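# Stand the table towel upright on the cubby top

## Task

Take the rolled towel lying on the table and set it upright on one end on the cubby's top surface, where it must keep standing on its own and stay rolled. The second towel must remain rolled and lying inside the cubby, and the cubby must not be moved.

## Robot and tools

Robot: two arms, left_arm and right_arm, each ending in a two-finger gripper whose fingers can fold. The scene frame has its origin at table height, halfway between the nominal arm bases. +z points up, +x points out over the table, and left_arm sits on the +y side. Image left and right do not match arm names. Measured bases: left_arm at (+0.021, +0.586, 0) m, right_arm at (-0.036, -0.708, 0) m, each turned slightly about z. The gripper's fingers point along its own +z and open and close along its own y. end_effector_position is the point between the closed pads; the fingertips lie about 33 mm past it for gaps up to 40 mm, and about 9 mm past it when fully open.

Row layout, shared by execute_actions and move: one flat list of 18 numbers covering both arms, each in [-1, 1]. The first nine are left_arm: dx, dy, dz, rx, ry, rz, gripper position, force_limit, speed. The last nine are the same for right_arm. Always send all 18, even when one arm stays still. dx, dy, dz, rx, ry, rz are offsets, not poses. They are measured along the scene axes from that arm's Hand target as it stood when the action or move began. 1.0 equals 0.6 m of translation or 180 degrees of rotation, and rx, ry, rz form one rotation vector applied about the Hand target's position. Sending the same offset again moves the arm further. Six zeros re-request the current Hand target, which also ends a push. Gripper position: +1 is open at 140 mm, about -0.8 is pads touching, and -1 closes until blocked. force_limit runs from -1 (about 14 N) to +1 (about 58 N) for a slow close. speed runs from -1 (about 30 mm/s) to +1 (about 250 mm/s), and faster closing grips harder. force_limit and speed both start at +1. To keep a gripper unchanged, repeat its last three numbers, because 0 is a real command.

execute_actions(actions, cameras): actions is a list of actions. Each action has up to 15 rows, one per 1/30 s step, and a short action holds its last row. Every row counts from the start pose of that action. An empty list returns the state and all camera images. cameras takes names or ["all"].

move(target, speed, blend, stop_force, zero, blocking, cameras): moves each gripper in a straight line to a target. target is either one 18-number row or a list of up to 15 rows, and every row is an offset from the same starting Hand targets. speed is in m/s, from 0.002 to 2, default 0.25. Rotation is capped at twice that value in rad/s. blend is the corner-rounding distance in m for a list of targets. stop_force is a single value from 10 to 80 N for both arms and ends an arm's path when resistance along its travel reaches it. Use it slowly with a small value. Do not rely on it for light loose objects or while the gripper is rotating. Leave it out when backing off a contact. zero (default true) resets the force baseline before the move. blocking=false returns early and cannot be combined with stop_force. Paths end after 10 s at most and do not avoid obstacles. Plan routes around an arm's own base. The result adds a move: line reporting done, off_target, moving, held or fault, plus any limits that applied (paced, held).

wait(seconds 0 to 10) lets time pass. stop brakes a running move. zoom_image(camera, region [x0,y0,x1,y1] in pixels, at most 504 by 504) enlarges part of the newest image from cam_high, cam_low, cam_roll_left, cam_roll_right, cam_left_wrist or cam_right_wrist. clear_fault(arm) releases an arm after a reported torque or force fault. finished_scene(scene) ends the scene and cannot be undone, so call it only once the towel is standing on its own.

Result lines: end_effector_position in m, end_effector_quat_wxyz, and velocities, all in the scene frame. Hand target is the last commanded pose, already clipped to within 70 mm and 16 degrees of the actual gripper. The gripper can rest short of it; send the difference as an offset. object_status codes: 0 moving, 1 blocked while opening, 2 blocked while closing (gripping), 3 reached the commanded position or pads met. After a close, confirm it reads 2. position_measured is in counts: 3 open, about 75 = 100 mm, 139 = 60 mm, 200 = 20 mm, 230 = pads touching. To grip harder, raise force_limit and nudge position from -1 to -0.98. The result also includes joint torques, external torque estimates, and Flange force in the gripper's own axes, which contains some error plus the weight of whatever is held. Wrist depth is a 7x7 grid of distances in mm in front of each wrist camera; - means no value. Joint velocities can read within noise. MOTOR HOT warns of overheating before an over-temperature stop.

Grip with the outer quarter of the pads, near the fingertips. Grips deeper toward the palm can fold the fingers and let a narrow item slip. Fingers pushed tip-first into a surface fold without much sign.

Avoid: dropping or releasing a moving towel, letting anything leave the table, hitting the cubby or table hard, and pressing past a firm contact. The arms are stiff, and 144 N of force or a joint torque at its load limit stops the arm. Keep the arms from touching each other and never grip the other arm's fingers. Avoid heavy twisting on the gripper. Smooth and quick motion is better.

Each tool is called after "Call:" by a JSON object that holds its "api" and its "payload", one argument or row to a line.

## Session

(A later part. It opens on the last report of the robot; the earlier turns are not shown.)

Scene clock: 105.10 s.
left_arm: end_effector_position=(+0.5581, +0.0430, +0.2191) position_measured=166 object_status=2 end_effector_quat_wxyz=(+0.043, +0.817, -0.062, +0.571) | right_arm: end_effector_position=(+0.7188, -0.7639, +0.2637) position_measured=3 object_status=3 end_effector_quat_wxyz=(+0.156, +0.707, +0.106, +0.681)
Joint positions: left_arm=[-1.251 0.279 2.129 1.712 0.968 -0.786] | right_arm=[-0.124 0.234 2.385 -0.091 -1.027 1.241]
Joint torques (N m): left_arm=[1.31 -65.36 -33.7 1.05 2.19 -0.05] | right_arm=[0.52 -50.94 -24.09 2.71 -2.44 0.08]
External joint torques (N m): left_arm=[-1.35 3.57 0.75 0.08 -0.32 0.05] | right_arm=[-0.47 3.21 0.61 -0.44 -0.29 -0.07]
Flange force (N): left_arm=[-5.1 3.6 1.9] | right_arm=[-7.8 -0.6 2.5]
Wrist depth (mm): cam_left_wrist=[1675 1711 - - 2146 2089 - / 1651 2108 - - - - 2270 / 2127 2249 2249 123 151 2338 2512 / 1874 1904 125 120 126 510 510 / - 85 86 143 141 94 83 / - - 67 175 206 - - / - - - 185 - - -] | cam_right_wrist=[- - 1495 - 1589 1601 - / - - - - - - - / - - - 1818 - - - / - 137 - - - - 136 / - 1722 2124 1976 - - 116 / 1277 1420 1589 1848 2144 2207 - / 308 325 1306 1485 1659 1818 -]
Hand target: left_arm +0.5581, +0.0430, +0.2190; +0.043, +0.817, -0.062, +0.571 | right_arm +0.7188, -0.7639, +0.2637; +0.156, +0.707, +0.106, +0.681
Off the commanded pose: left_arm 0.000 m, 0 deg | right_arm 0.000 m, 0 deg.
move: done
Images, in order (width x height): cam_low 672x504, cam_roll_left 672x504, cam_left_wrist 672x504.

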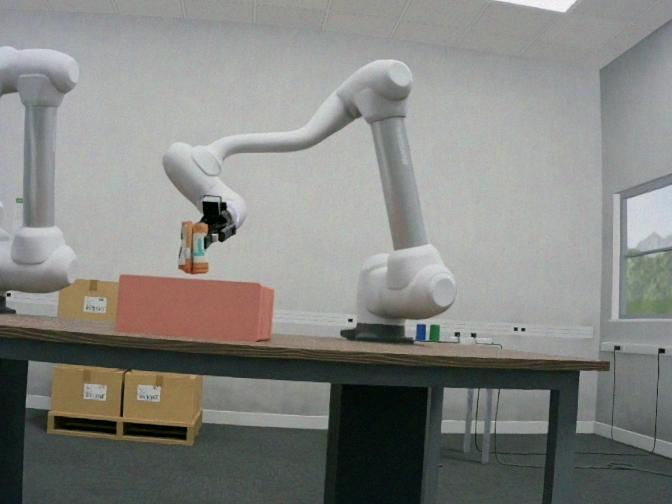

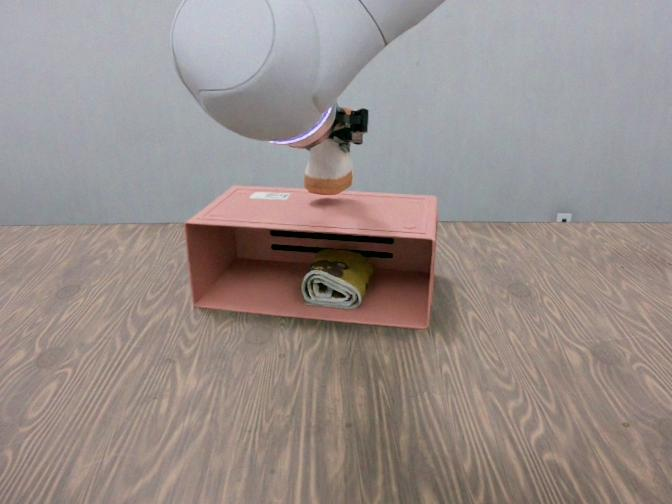

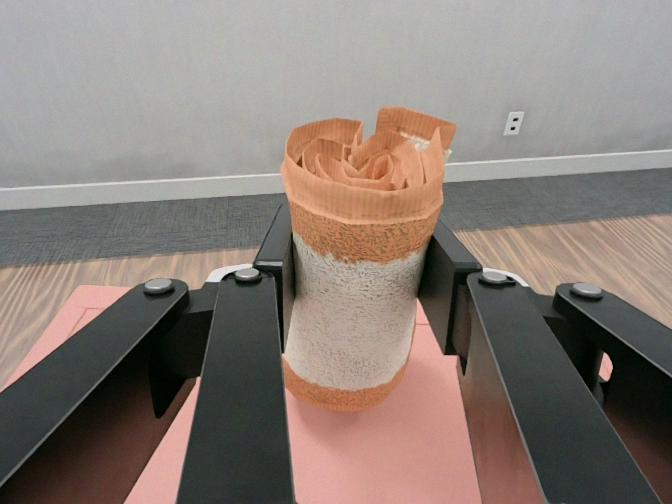

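Call:
{"api": "wait", "payload": {
  "seconds": 0,
  "cameras": ["cam_high","cam_left_wrist","cam_roll_left"]
}}

Call:
{"api": "zoom_image", "payload": {
  "camera": "cam_high",
  "region": [310, 180, 430, 320]
}}

Call:
{"api": "zoom_image", "payload": {
  "camera": "cam_left_wrist",
  "region": [168, 252, 504, 504]
}}

Call:
{"api": "zoom_image", "payload": {
  "camera": "cam_roll_left",
  "region": [270, 150, 410, 255]
}}

Scene clock: 112.90 s.
left_arm: end_effector_position=(+0.5581, +0.0430, +0.2190) position_measured=166 object_status=2 end_effector_quat_wxyz=(+0.043, +0.817, -0.062, +0.571) | right_arm: end_effector_position=(+0.7188, -0.7639, +0.2637) position_measured=3 object_status=3 end_effector_quat_wxyz=(+0.156, +0.707, +0.106, +0.681)
Joint positions: left_arm=[-1.251 0.279 2.129 1.712 0.968 -0.786] | right_arm=[-0.124 0.234 2.385 -0.091 -1.027 1.241]
Joint torques (N m): left_arm=[0.92 -64.73 -33.93 0.95 2.15 -0.04] | right_arm=[0.44 -51.11 -23.96 2.72 -2.46 0.02]
External joint torques (N m): left_arm=[-0.88 3.04 1.03 0.17 -0.28 0.04] | right_arm=[-0.39 3.48 0.48 -0.45 -0.26 0]
Flange force (N): left_arm=[-4.6 2.1 1.9] | right_arm=[-8.1 -0.9 3.1]
Wrist depth (mm): cam_left_wrist=[- - - - - - - / 1675 - - - - 4216 2566 / 2166 2071 2146 123 137 2385 2459 / 1904 1874 125 120 126 508 514 / - 85 86 143 141 94 83 / - - 67 175 206 - - / - - - 185 - - -] | cam_right_wrist=[- 1536 - - - 1466 - / 1735 - - 1722 - - - / - - - 1994 - - - / - 135 - - 1804 - 129 / - 1776 1943 2066 - - 116 / 1249 1403 1578 1848 2011 2144 - / 311 325 1299 1505 1635 1894 2048]
Hand target: left_arm +0.5581, +0.0430, +0.2190; +0.043, +0.817, -0.062, +0.571 | right_arm +0.7188, -0.7639, +0.2637; +0.156, +0.707, +0.106, +0.681
Tool commands: left_gripper/position=-1.0 left_gripper/force_limit=-1.0 left_gripper/speed=-1.0 right_gripper/position=+1.0 right_gripper/force_limit=+1.0 right_gripper/speed=+1.0
Off the commanded pose: left_arm 0.000 m, 0 deg | right_arm 0.000 m, 0 deg.
Images, in order (width x height): cam_high 672x504, cam_roll_left 672x504, cam_left_wrist 672x504.

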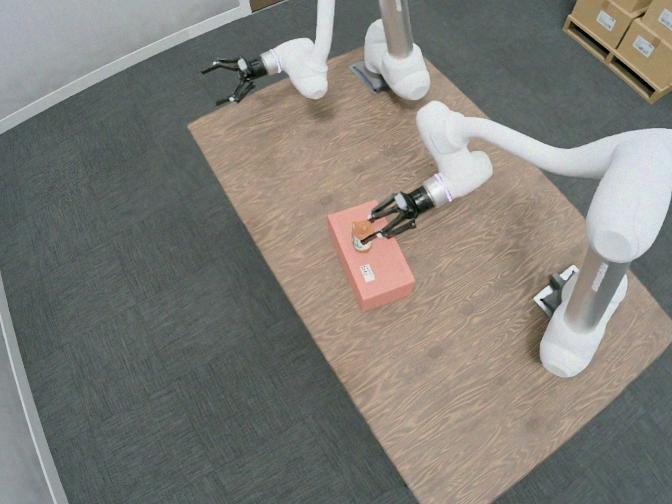

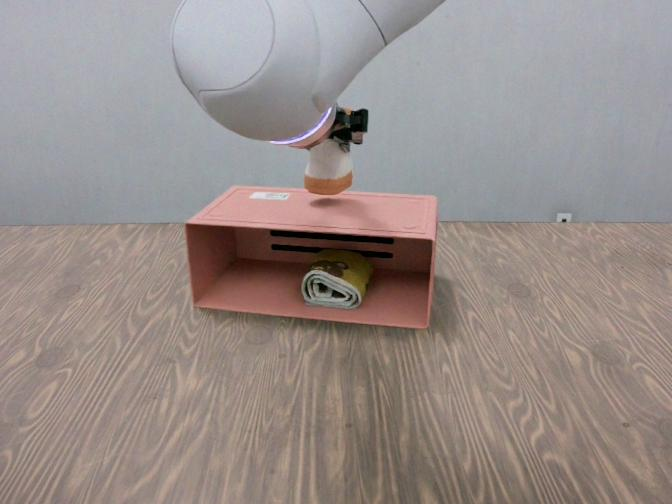

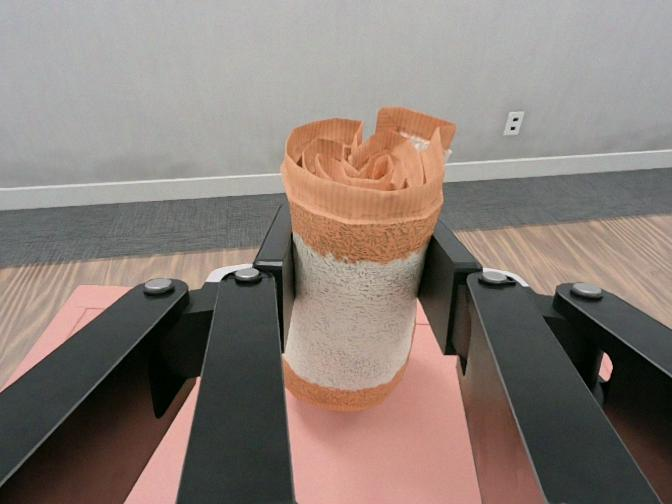

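Scaled by 3.600.

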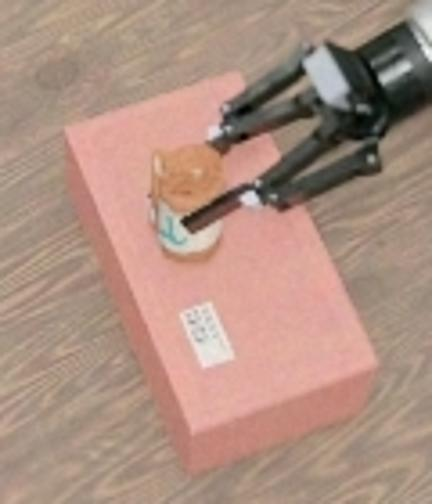

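Scaled by 1.500.

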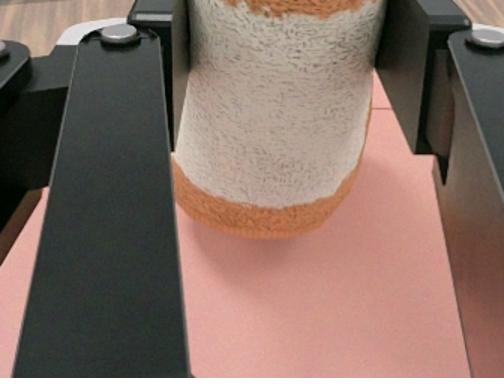

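Scaled by 3.600.

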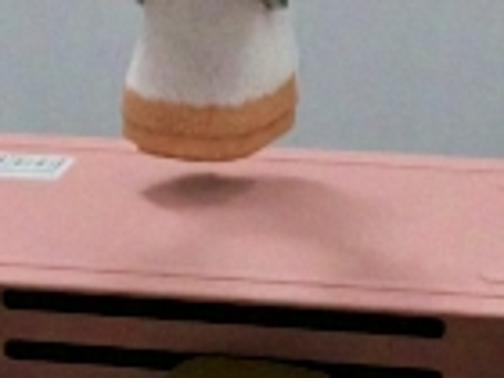

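Call:
{"api": "move", "payload": {
  "target": [-0.0333,0.005,-0.0083,0,0,0,-1,-1,-1,0,0,0,0,0,0,1,1,1],
  "speed": 0.1
}}

Call:
{"api": "move", "payload": {
  "target": [0,0,-0.0183,0,0,0,-1,-1,-1,0,0,0,0,0,0,1,1,1],
  "speed": 0.012,
  "stop_force": 10,
  "cameras": ["all"]
}}

Call:
{"api": "zoom_image", "payload": {
  "camera": "cam_low",
  "region": [100, 180, 300, 350]
}}

Call:
{"api": "zoom_image", "payload": {
  "camera": "cam_roll_left",
  "region": [270, 150, 410, 255]
}}

Call:
{"api": "zoom_image", "payload": {
  "camera": "cam_high",
  "region": [310, 180, 430, 320]
}}

Scene clock: 122.67 s.
left_arm: end_effector_position=(+0.5381, +0.0460, +0.2140) position_measured=166 object_status=2 end_effector_quat_wxyz=(+0.043, +0.817, -0.062, +0.571) | right_arm: end_effector_position=(+0.7188, -0.7639, +0.2637) position_measured=3 object_status=3 end_effector_quat_wxyz=(+0.156, +0.707, +0.106, +0.681)
Joint positions: left_arm=[-1.284 0.272 2.152 1.696 0.991 -0.802] | right_arm=[-0.124 0.234 2.385 -0.091 -1.027 1.241]
Joint torques (N m): left_arm=[1.1 -63.46 -33.3 0.98 2.2 -0.08] | right_arm=[0.46 -50.91 -24.01 2.71 -2.45 0.03]
External joint torques (N m): left_arm=[-0.97 2.82 0.9 0.19 -0.29 0.08] | right_arm=[-0.51 3.22 0.51 -0.43 -0.28 -0.01]
Flange force (N): left_arm=[-4.4 2.2 1.5] | right_arm=[-7.8 -0.5 2.7]
Wrist depth (mm): cam_left_wrist=[- - - 1485 - - - / - - - - - - 2089 / 1984 2207 2227 119 151 2385 2653 / 484 482 125 120 126 522 505 / - 85 86 143 141 94 83 / - - 67 182 201 - - / - - - 180 - - -] | cam_right_wrist=[- - 1601 - 1420 1623 - / - - - - 1804 - - / - - 1818 1943 1684 1894 - / - 140 - - - - 129 / - 1709 1976 2319 - - 116 / 1235 1420 1612 1762 2048 2185 - / 310 326 1299 1485 1635 1894 1926]
Hand target: left_arm +0.5381, +0.0460, +0.2140; +0.043, +0.817, -0.062, +0.571 | right_arm +0.7188, -0.7639, +0.2637; +0.156, +0.707, +0.106, +0.681
Off the commanded pose: left_arm 0.000 m, 0 deg | right_arm 0.000 m, 0 deg.
move: done

Scene clock: 124.17 s.
left_arm: end_effector_position=(+0.5381, +0.0460, +0.2031) position_measured=166 object_status=2 end_effector_quat_wxyz=(+0.043, +0.817, -0.062, +0.571) | right_arm: end_effector_position=(+0.7188, -0.7639, +0.2637) position_measured=3 object_status=3 end_effector_quat_wxyz=(+0.156, +0.707, +0.106, +0.681)
Joint positions: left_arm=[-1.284 0.289 2.159 1.711 0.994 -0.829] | right_arm=[-0.124 0.234 2.385 -0.091 -1.027 1.241]
Joint torques (N m): left_arm=[0.52 -60.57 -30.11 0.11 0.92 -0.12] | right_arm=[0.55 -50.99 -24.09 2.74 -2.43 0.08]
External joint torques (N m): left_arm=[-0.62 -0.86 -1.61 1.01 1.03 0.12] | right_arm=[-0.59 3.3 0.59 -0.46 -0.3 -0.06]
Flange force (N): left_arm=[0.8 1.7 -0.2] | right_arm=[-8.1 -0.4 2.6]
Wrist depth (mm): cam_left_wrist=[- - - - - - - / - - 2035 - - 2539 2434 / 2108 2227 2207 123 137 2434 2512 / 1935 477 125 121 127 498 487 / - 85 92 143 141 94 83 / - - - 175 189 - - / - - - 169 170 - -] | cam_right_wrist=[- - - - 1671 1635 - / - - - 1735 - - 1722 / - - - - - - - / - - - 1833 - - 136 / - 1696 1994 2250 2525 - 116 / - 1429 1612 1833 2144 2185 - / 311 327 1299 1412 1635 1878 2048]
Hand target: left_arm +0.5381, +0.0460, +0.2031; +0.043, +0.817, -0.062, +0.571 | right_arm +0.7188, -0.7639, +0.2637; +0.156, +0.707, +0.106, +0.681
Off the commanded pose: left_arm 0.000 m, 0 deg | right_arm 0.000 m, 0 deg.
move: done

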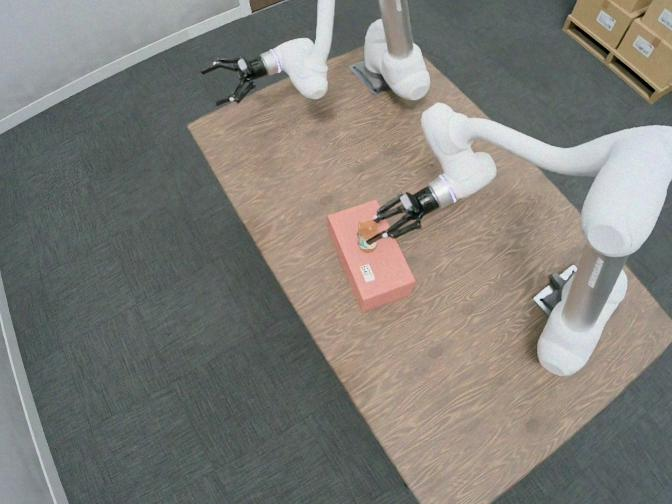

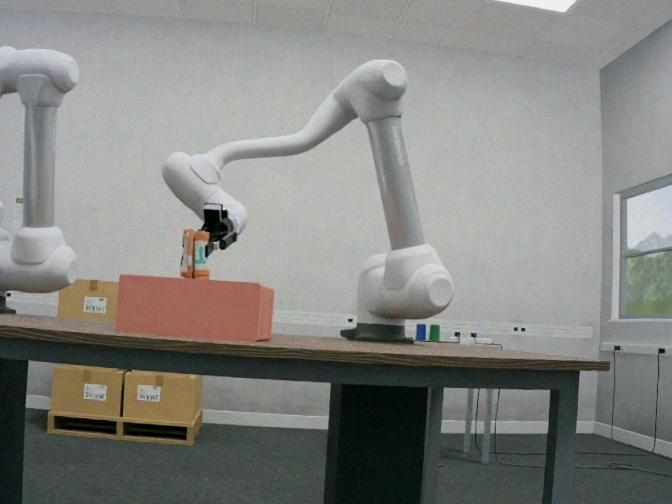

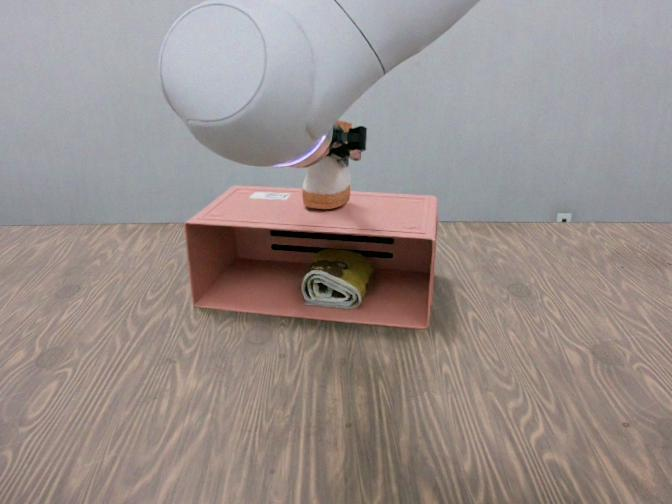

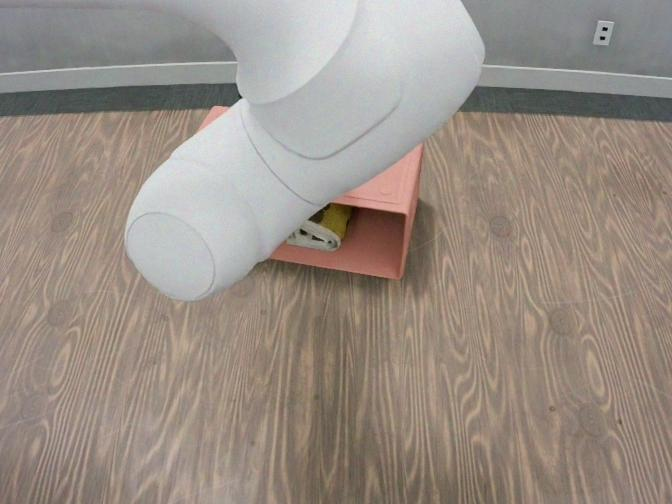

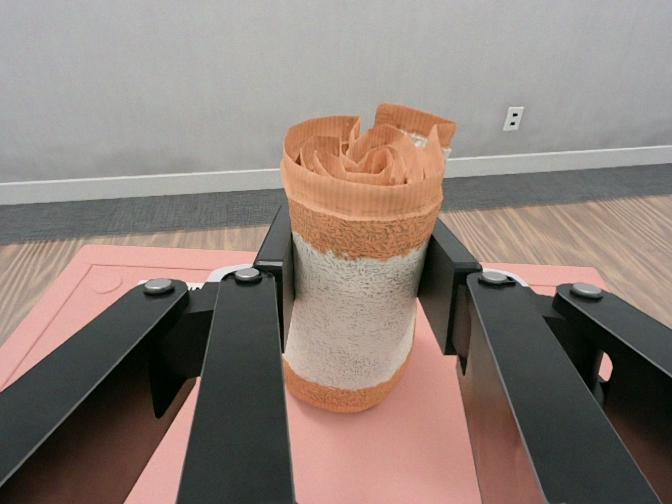

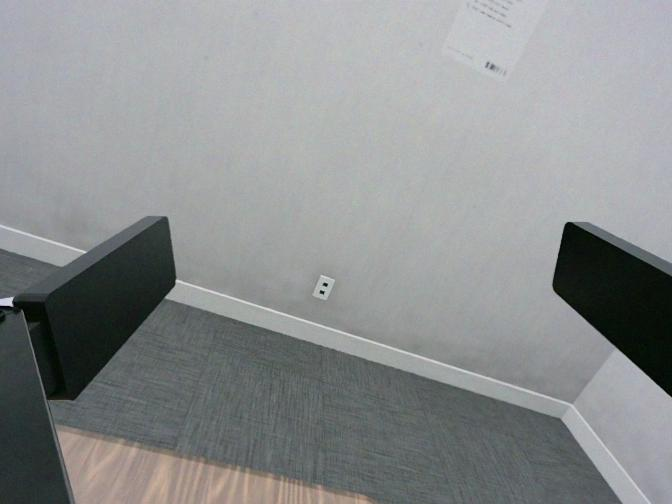

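Scaled by 2.520.

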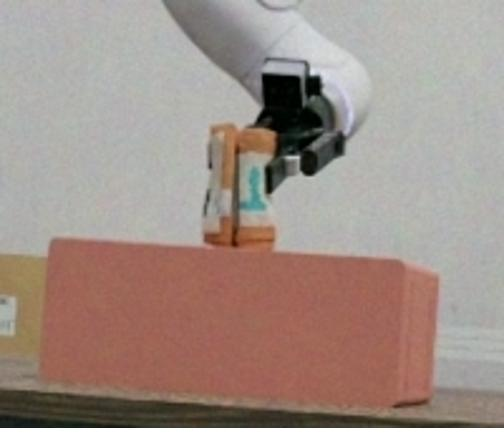

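Scaled by 3.600.

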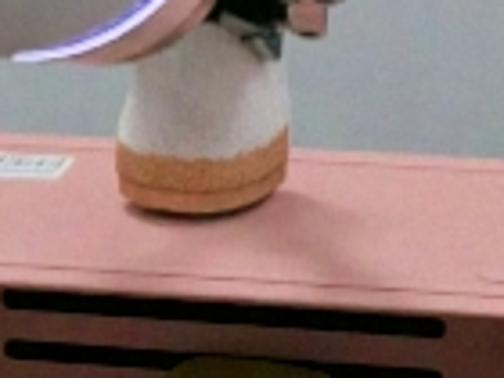

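Scaled by 3.600.

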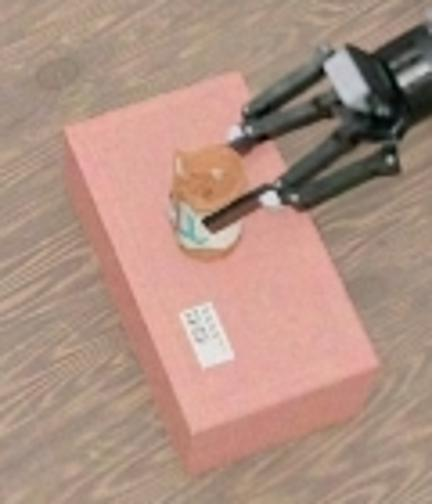

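Call:
{"api": "move", "payload": {
  "target": [0,0,0,0,0,0,1,-1,-1,0,0,0,0,0,0,1,1,1],
  "speed": 0.1,
  "cameras": ["cam_high","cam_low","cam_roll_left","cam_left_wrist"]
}}

Call:
{"api": "zoom_image", "payload": {
  "camera": "cam_low",
  "region": [100, 180, 300, 350]
}}

Call:
{"api": "zoom_image", "payload": {
  "camera": "cam_roll_left",
  "region": [270, 150, 410, 255]
}}

Scene clock: 132.97 s.
left_arm: end_effector_position=(+0.5381, +0.0460, +0.2031) position_measured=3 object_status=0 end_effector_quat_wxyz=(+0.043, +0.817, -0.062, +0.571) | right_arm: end_effector_position=(+0.7188, -0.7639, +0.2637) position_measured=3 object_status=3 end_effector_quat_wxyz=(+0.156, +0.707, +0.106, +0.681)
Joint positions: left_arm=[-1.284 0.289 2.159 1.711 0.994 -0.829] | right_arm=[-0.124 0.234 2.385 -0.091 -1.027 1.241]
Joint torques (N m): left_arm=[0.61 -64.4 -32.26 0.88 2.13 -0.08] | right_arm=[0.55 -51.08 -24.05 2.72 -2.42 0.05]
External joint torques (N m): left_arm=[-0.62 3.03 0.61 0.19 -0.22 0.08] | right_arm=[-0.53 3.61 0.61 -0.46 -0.3 -0.03]
Flange force (N): left_arm=[-4.3 2.5 2.4] | right_arm=[-8.6 -0.7 3.0]
Wrist depth (mm): cam_left_wrist=[1553 1617 1449 1816 - - - / - - - 154 160 - 3066 / 2270 2053 2292 121 151 2459 2485 / 1935 142 257 121 252 481 137 / 109 215 218 138 220 228 113 / 186 191 193 182 189 195 191 / 167 168 168 169 169 171 176] | cam_right_wrist=[- - - - - 1635 - / 1647 - - - - - 1790 / - - - 1910 - - - / - 139 - - - - 129 / - 1659 1910 2011 - - 116 / 1249 1353 1578 1546 2124 2772 2207 / 310 326 1321 1438 1647 1878 2029]
Hand target: left_arm +0.5381, +0.0460, +0.2031; +0.043, +0.817, -0.062, +0.571 | right_arm +0.7188, -0.7639, +0.2637; +0.156, +0.707, +0.106, +0.681
Off the commanded pose: left_arm 0.000 m, 0 deg | right_arm 0.000 m, 0 deg.
move: done
Images, in order (width x height): cam_high 672x504, cam_low 672x504, cam_roll_left 672x504, cam_left_wrist 672x504.

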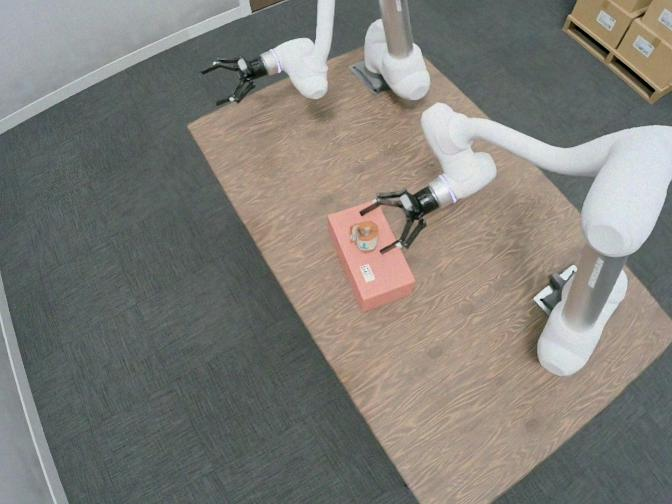

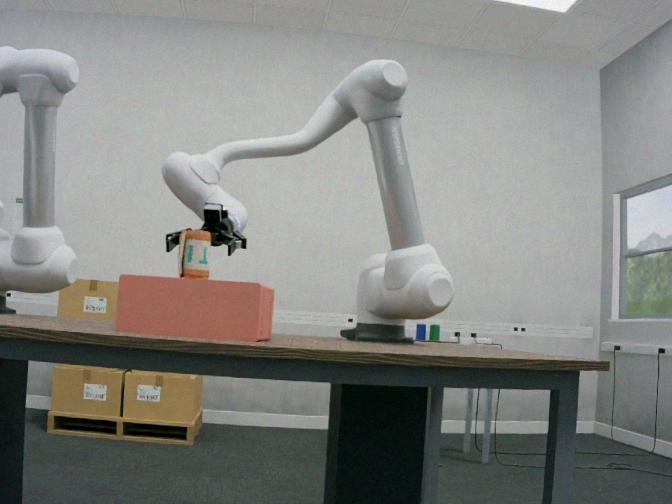

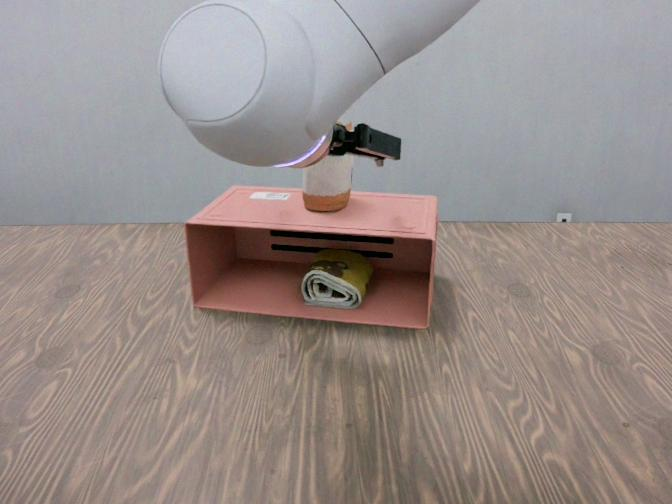

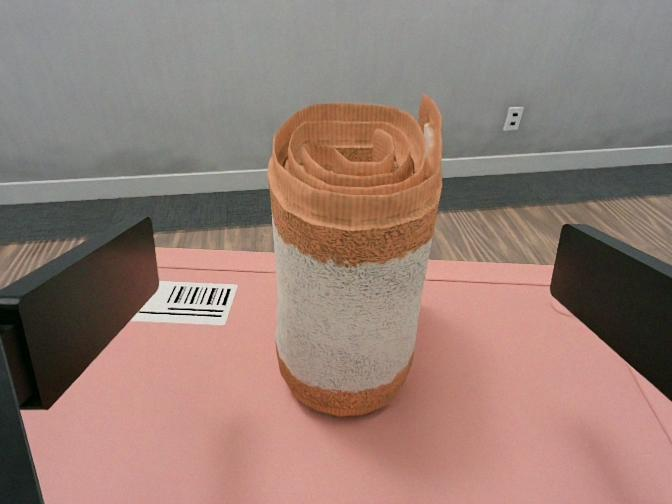

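Scaled by 2.520.

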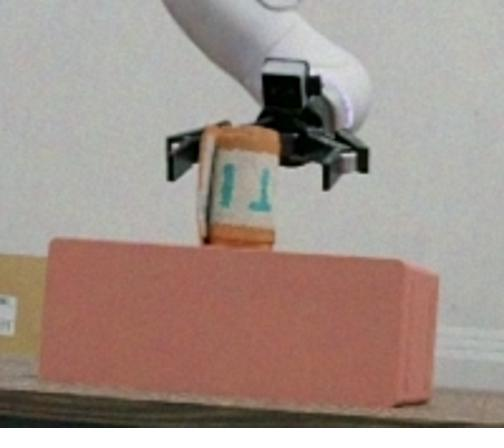

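Scaled by 3.600.

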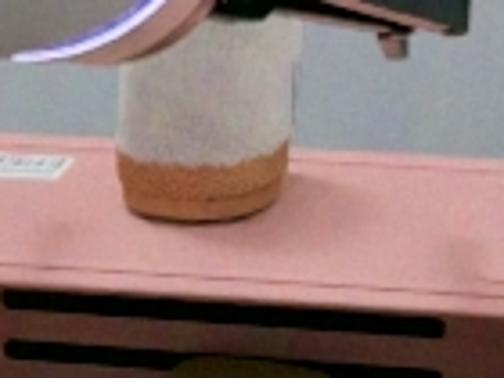

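Call:
{"api": "move", "payload": {
  "target": [-0.232,0.035,0.0855,0,0,0,1,-1,-1,0,0,0,0,0,0,1,1,1],
  "speed": 0.2,
  "cameras": ["cam_high","cam_low","cam_roll_left","cam_left_wrist"]
}}

Scene clock: 137.37 s.
left_arm: end_effector_position=(+0.3989, +0.0670, +0.2543) position_measured=3 object_status=3 end_effector_quat_wxyz=(+0.043, +0.817, -0.062, +0.571) | right_arm: end_effector_position=(+0.7188, -0.7639, +0.2637) position_measured=3 object_status=3 end_effector_quat_wxyz=(+0.156, +0.707, +0.106, +0.681)
Joint positions: left_arm=[-1.546 0.135 2.229 1.47 1.169 -0.731] | right_arm=[-0.124 0.234 2.385 -0.091 -1.027 1.241]
Joint torques (N m): left_arm=[0.2 -50.38 -34.17 2.02 2 -0.04] | right_arm=[0.29 -50.99 -23.87 2.68 -2.49 0.03]
External joint torques (N m): left_arm=[-0.36 3.01 0.78 0.08 -0.28 0.04] | right_arm=[-0.19 3.19 0.38 -0.41 -0.25 -0.01]
Flange force (N): left_arm=[-4.5 2.9 2.3] | right_arm=[-7.3 -1.2 3.0]
Wrist depth (mm): cam_left_wrist=[- - - 2001 - - - / - 2071 - 2146 2249 - - / 2146 2338 2292 276 2653 718 724 / 570 141 351 318 357 327 137 / 109 132 303 295 306 289 113 / 380 - - - - 380 380 / 343 343 344 347 340 347 351] | cam_right_wrist=[1722 - - - 1412 1567 - / - - - 1412 1894 - - / - - - - 1804 1612 - / - 136 - 2772 2048 - 136 / - 1557 2011 2165 - - 116 / 1229 1412 1833 1959 2228 2085 - / 311 326 357 1420 1635 1894 2029]
Hand target: left_arm +0.3989, +0.0670, +0.2544; +0.043, +0.817, -0.062, +0.571 | right_arm +0.7188, -0.7639, +0.2637; +0.156, +0.707, +0.106, +0.681
Off the commanded pose: left_arm 0.000 m, 0 deg | right_arm 0.000 m, 0 deg.
move: done
Images, in order (width x height): cam_high 672x504, cam_low 672x504, cam_roll_left 672x504, cam_left_wrist 672x504.

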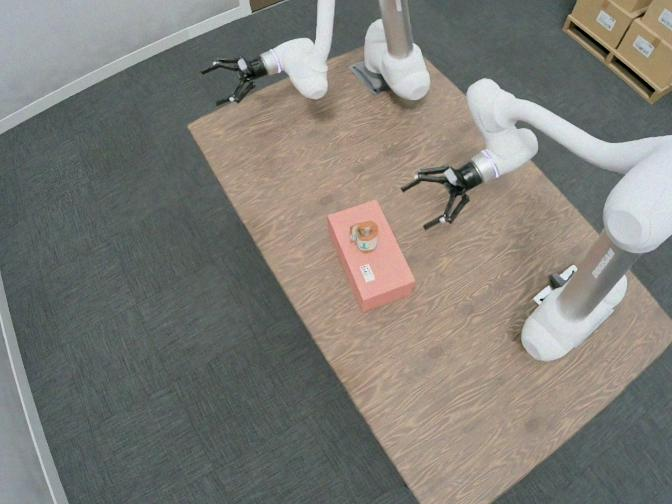

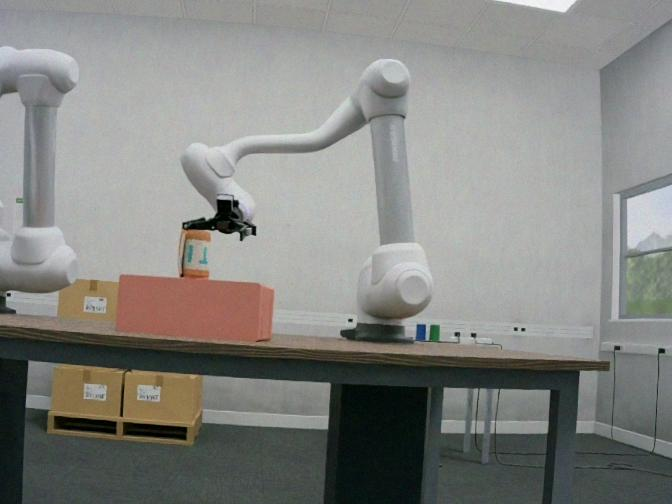

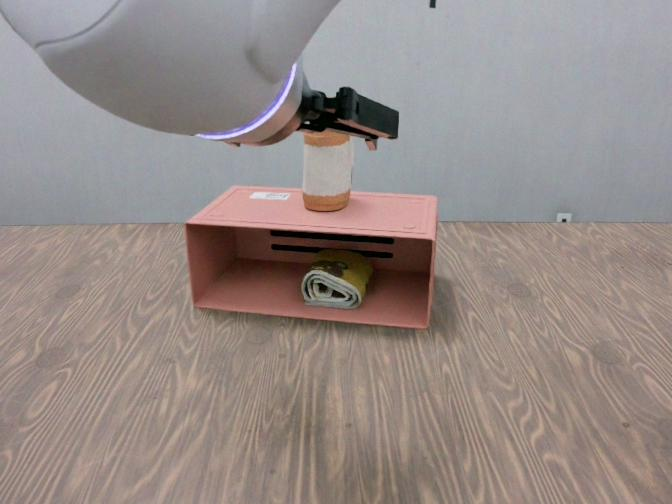

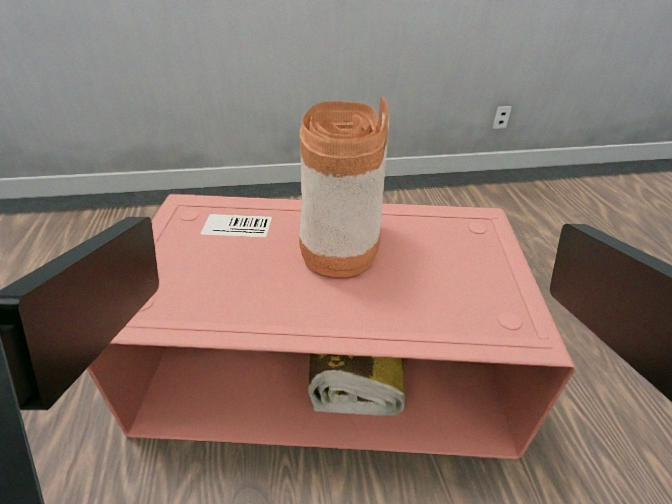

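Standing well, still rolled. Finishing this scene.

Call:
{"api": "finished_scene", "payload": {
  "scene": 1
}}

The scene is finished: the task was done.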